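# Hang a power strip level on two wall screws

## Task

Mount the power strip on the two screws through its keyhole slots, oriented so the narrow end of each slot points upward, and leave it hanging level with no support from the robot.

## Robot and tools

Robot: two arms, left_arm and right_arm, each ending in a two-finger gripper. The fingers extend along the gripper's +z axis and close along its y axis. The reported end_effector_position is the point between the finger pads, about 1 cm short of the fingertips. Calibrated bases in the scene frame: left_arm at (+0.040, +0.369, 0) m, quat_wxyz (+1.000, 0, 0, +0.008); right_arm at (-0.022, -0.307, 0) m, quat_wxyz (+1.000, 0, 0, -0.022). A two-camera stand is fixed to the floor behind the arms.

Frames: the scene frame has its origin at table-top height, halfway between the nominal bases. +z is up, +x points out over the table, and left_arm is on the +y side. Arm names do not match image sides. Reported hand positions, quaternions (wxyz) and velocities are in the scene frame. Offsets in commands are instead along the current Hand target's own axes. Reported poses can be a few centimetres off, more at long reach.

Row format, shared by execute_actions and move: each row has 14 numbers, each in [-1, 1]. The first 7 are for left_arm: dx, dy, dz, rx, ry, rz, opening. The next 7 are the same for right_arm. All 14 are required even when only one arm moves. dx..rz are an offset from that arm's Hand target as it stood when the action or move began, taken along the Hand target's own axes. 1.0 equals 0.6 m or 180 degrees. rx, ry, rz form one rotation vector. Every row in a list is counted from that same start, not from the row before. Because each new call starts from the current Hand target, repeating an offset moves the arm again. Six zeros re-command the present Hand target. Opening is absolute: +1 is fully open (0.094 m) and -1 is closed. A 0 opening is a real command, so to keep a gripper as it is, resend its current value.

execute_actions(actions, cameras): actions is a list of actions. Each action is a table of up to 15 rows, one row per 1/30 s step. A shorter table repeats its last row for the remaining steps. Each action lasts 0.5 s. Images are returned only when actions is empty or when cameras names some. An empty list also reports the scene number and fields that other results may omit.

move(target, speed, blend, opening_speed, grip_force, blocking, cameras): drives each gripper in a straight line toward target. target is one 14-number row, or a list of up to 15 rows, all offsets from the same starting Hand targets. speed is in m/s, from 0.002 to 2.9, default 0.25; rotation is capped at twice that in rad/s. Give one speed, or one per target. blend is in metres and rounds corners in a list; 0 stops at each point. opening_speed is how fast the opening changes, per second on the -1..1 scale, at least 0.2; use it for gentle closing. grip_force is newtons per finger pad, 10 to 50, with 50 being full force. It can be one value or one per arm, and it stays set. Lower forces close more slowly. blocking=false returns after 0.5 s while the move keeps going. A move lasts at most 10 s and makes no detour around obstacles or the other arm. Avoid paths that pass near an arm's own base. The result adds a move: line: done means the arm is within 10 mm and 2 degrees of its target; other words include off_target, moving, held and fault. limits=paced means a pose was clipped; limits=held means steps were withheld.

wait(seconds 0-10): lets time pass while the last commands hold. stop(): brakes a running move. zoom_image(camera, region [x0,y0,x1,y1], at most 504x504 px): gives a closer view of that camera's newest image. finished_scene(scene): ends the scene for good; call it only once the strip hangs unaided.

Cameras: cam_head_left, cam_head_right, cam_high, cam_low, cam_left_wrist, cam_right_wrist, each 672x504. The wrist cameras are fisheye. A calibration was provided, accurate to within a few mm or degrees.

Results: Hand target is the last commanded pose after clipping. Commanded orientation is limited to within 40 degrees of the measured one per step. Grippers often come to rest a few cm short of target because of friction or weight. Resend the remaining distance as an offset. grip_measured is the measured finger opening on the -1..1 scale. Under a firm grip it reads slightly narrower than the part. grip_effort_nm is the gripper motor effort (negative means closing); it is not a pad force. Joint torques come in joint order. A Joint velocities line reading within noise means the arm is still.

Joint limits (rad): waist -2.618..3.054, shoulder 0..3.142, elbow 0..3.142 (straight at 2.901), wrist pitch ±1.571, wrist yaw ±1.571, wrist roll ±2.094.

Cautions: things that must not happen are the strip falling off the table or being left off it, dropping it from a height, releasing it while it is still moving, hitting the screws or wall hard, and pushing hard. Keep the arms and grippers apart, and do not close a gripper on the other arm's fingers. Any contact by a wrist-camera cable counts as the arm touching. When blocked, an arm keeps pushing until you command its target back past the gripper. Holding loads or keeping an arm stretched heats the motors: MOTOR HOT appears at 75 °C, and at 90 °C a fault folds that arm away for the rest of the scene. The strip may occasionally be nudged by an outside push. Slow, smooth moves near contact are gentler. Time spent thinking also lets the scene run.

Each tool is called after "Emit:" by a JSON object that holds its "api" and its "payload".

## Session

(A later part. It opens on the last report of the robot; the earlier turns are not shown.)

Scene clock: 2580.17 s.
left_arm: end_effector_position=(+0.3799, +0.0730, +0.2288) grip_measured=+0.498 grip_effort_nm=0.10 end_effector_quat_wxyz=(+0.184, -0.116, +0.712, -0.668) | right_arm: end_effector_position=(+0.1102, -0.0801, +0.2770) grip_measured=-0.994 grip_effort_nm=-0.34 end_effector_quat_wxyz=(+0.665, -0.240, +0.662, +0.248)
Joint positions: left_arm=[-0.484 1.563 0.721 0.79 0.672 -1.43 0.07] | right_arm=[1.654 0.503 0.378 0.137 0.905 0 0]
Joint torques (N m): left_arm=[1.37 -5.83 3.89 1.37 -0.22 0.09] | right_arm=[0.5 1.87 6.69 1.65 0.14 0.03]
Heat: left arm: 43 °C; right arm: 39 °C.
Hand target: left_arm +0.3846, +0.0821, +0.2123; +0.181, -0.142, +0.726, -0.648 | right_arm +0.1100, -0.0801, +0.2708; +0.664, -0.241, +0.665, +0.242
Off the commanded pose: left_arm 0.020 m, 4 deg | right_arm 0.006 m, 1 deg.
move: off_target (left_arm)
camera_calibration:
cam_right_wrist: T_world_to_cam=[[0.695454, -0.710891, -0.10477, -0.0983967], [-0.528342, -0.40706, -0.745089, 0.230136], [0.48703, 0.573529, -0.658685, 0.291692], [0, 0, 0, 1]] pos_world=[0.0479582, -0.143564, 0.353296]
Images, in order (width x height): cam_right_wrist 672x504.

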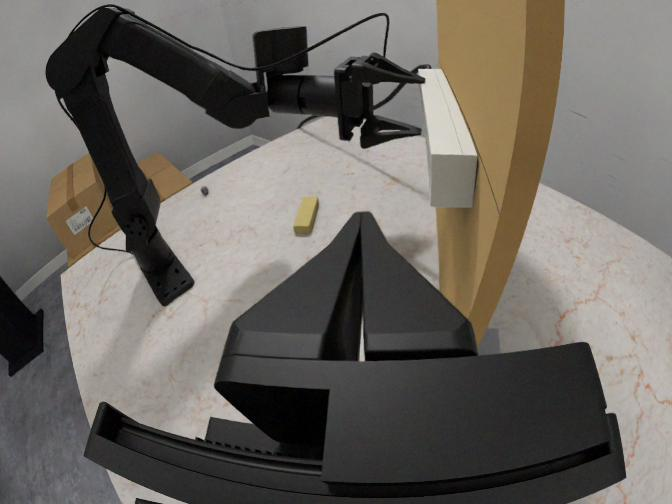

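Emit:
{"api": "move", "payload": {"target": [0,0,-0.12,0,0,0,0.7,0,0,0,0,0,0,-1], "speed": 0.12, "cameras": ["cam_right_wrist","cam_head_left","cam_high"]}}

Emit:
{"api": "zoom_image", "payload": {"camera": "cam_right_wrist", "region": [360, 50, 500, 190]}}

Emit:
{"api": "zoom_image", "payload": {"camera": "cam_head_left", "region": [250, 170, 390, 310]}}

Scene clock: 2587.63 s.
left_arm: end_effector_position=(+0.3570, +0.1453, +0.2147) grip_measured=+0.698 grip_effort_nm=0.12 end_effector_quat_wxyz=(+0.177, -0.154, +0.727, -0.646) | right_arm: end_effector_position=(+0.1102, -0.0801, +0.2770) grip_measured=-0.994 grip_effort_nm=-0.34 end_effector_quat_wxyz=(+0.665, -0.240, +0.662, +0.248)
Joint positions: left_arm=[-0.288 1.336 0.549 0.635 0.817 -1.4 0.08] | right_arm=[1.654 0.503 0.378 0.137 0.905 0 0]
Joint torques (N m): left_arm=[0.25 -5.24 4.67 1.84 0.24 0.09] | right_arm=[0.66 1.81 6.89 1.64 0.13 -0.01]
Heat: left arm: 43 °C; right arm: 39 °C.
Hand target: left_arm +0.3525, +0.1462, +0.2192; +0.181, -0.142, +0.726, -0.648 | right_arm +0.1100, -0.0801, +0.2708; +0.664, -0.241, +0.665, +0.242
Off the commanded pose: left_arm 0.006 m, 1 deg | right_arm 0.006 m, 1 deg.
move: done
camera_calibration:
cam_right_wrist: T_world_to_cam=[[0.695454, -0.710891, -0.10477, -0.0983967], [-0.528342, -0.40706, -0.745089, 0.230136], [0.48703, 0.573529, -0.658685, 0.291692], [0, 0, 0, 1]] pos_world=[0.0479582, -0.143564, 0.353296]
Images, in order (width x height): cam_head_left 672x504, cam_high 672x504, cam_right_wrist 672x504.

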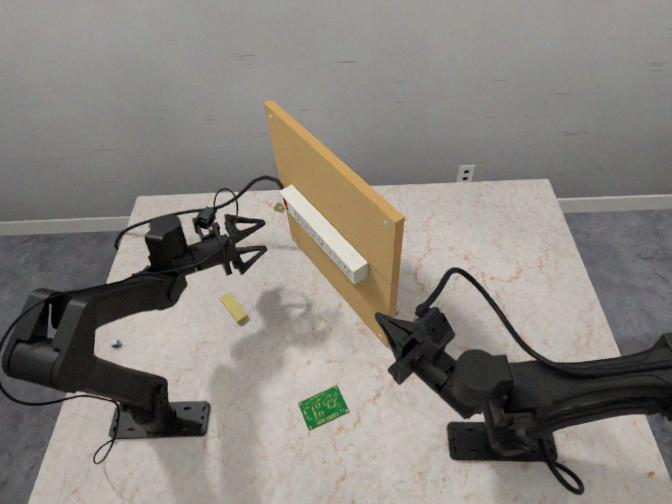

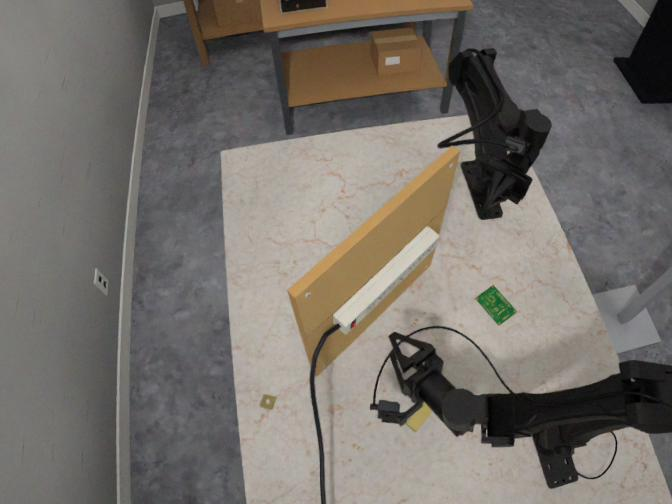

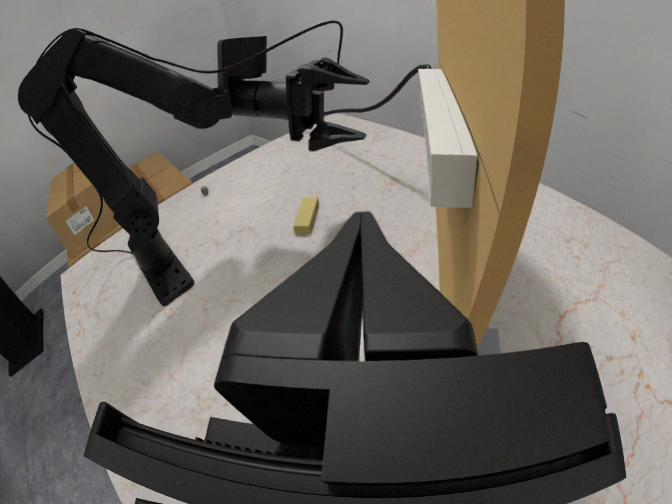

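Scaled by 3.600 from the camera's 672x504 image, which has a finer 960x720 frame.

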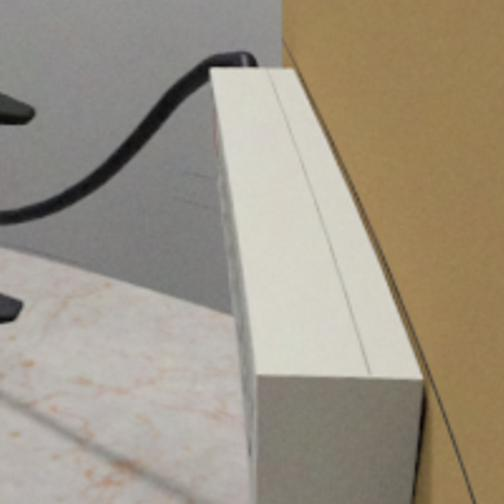

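Scaled by 3.600 from the camera's 672x504 image, which has a finer 960x720 frame.

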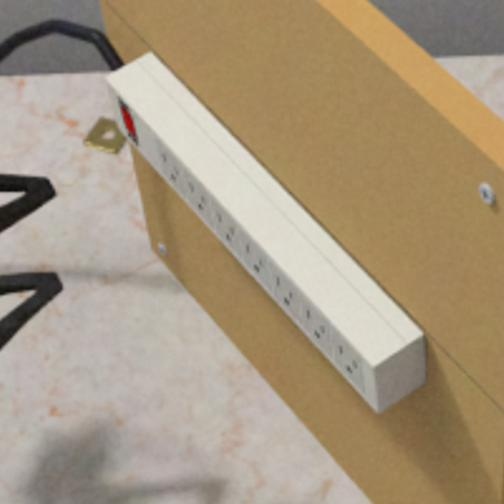

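Hanging level.

Emit:
{"api": "finished_scene", "payload": {"scene": 1}}

The scene is finished: the task was done.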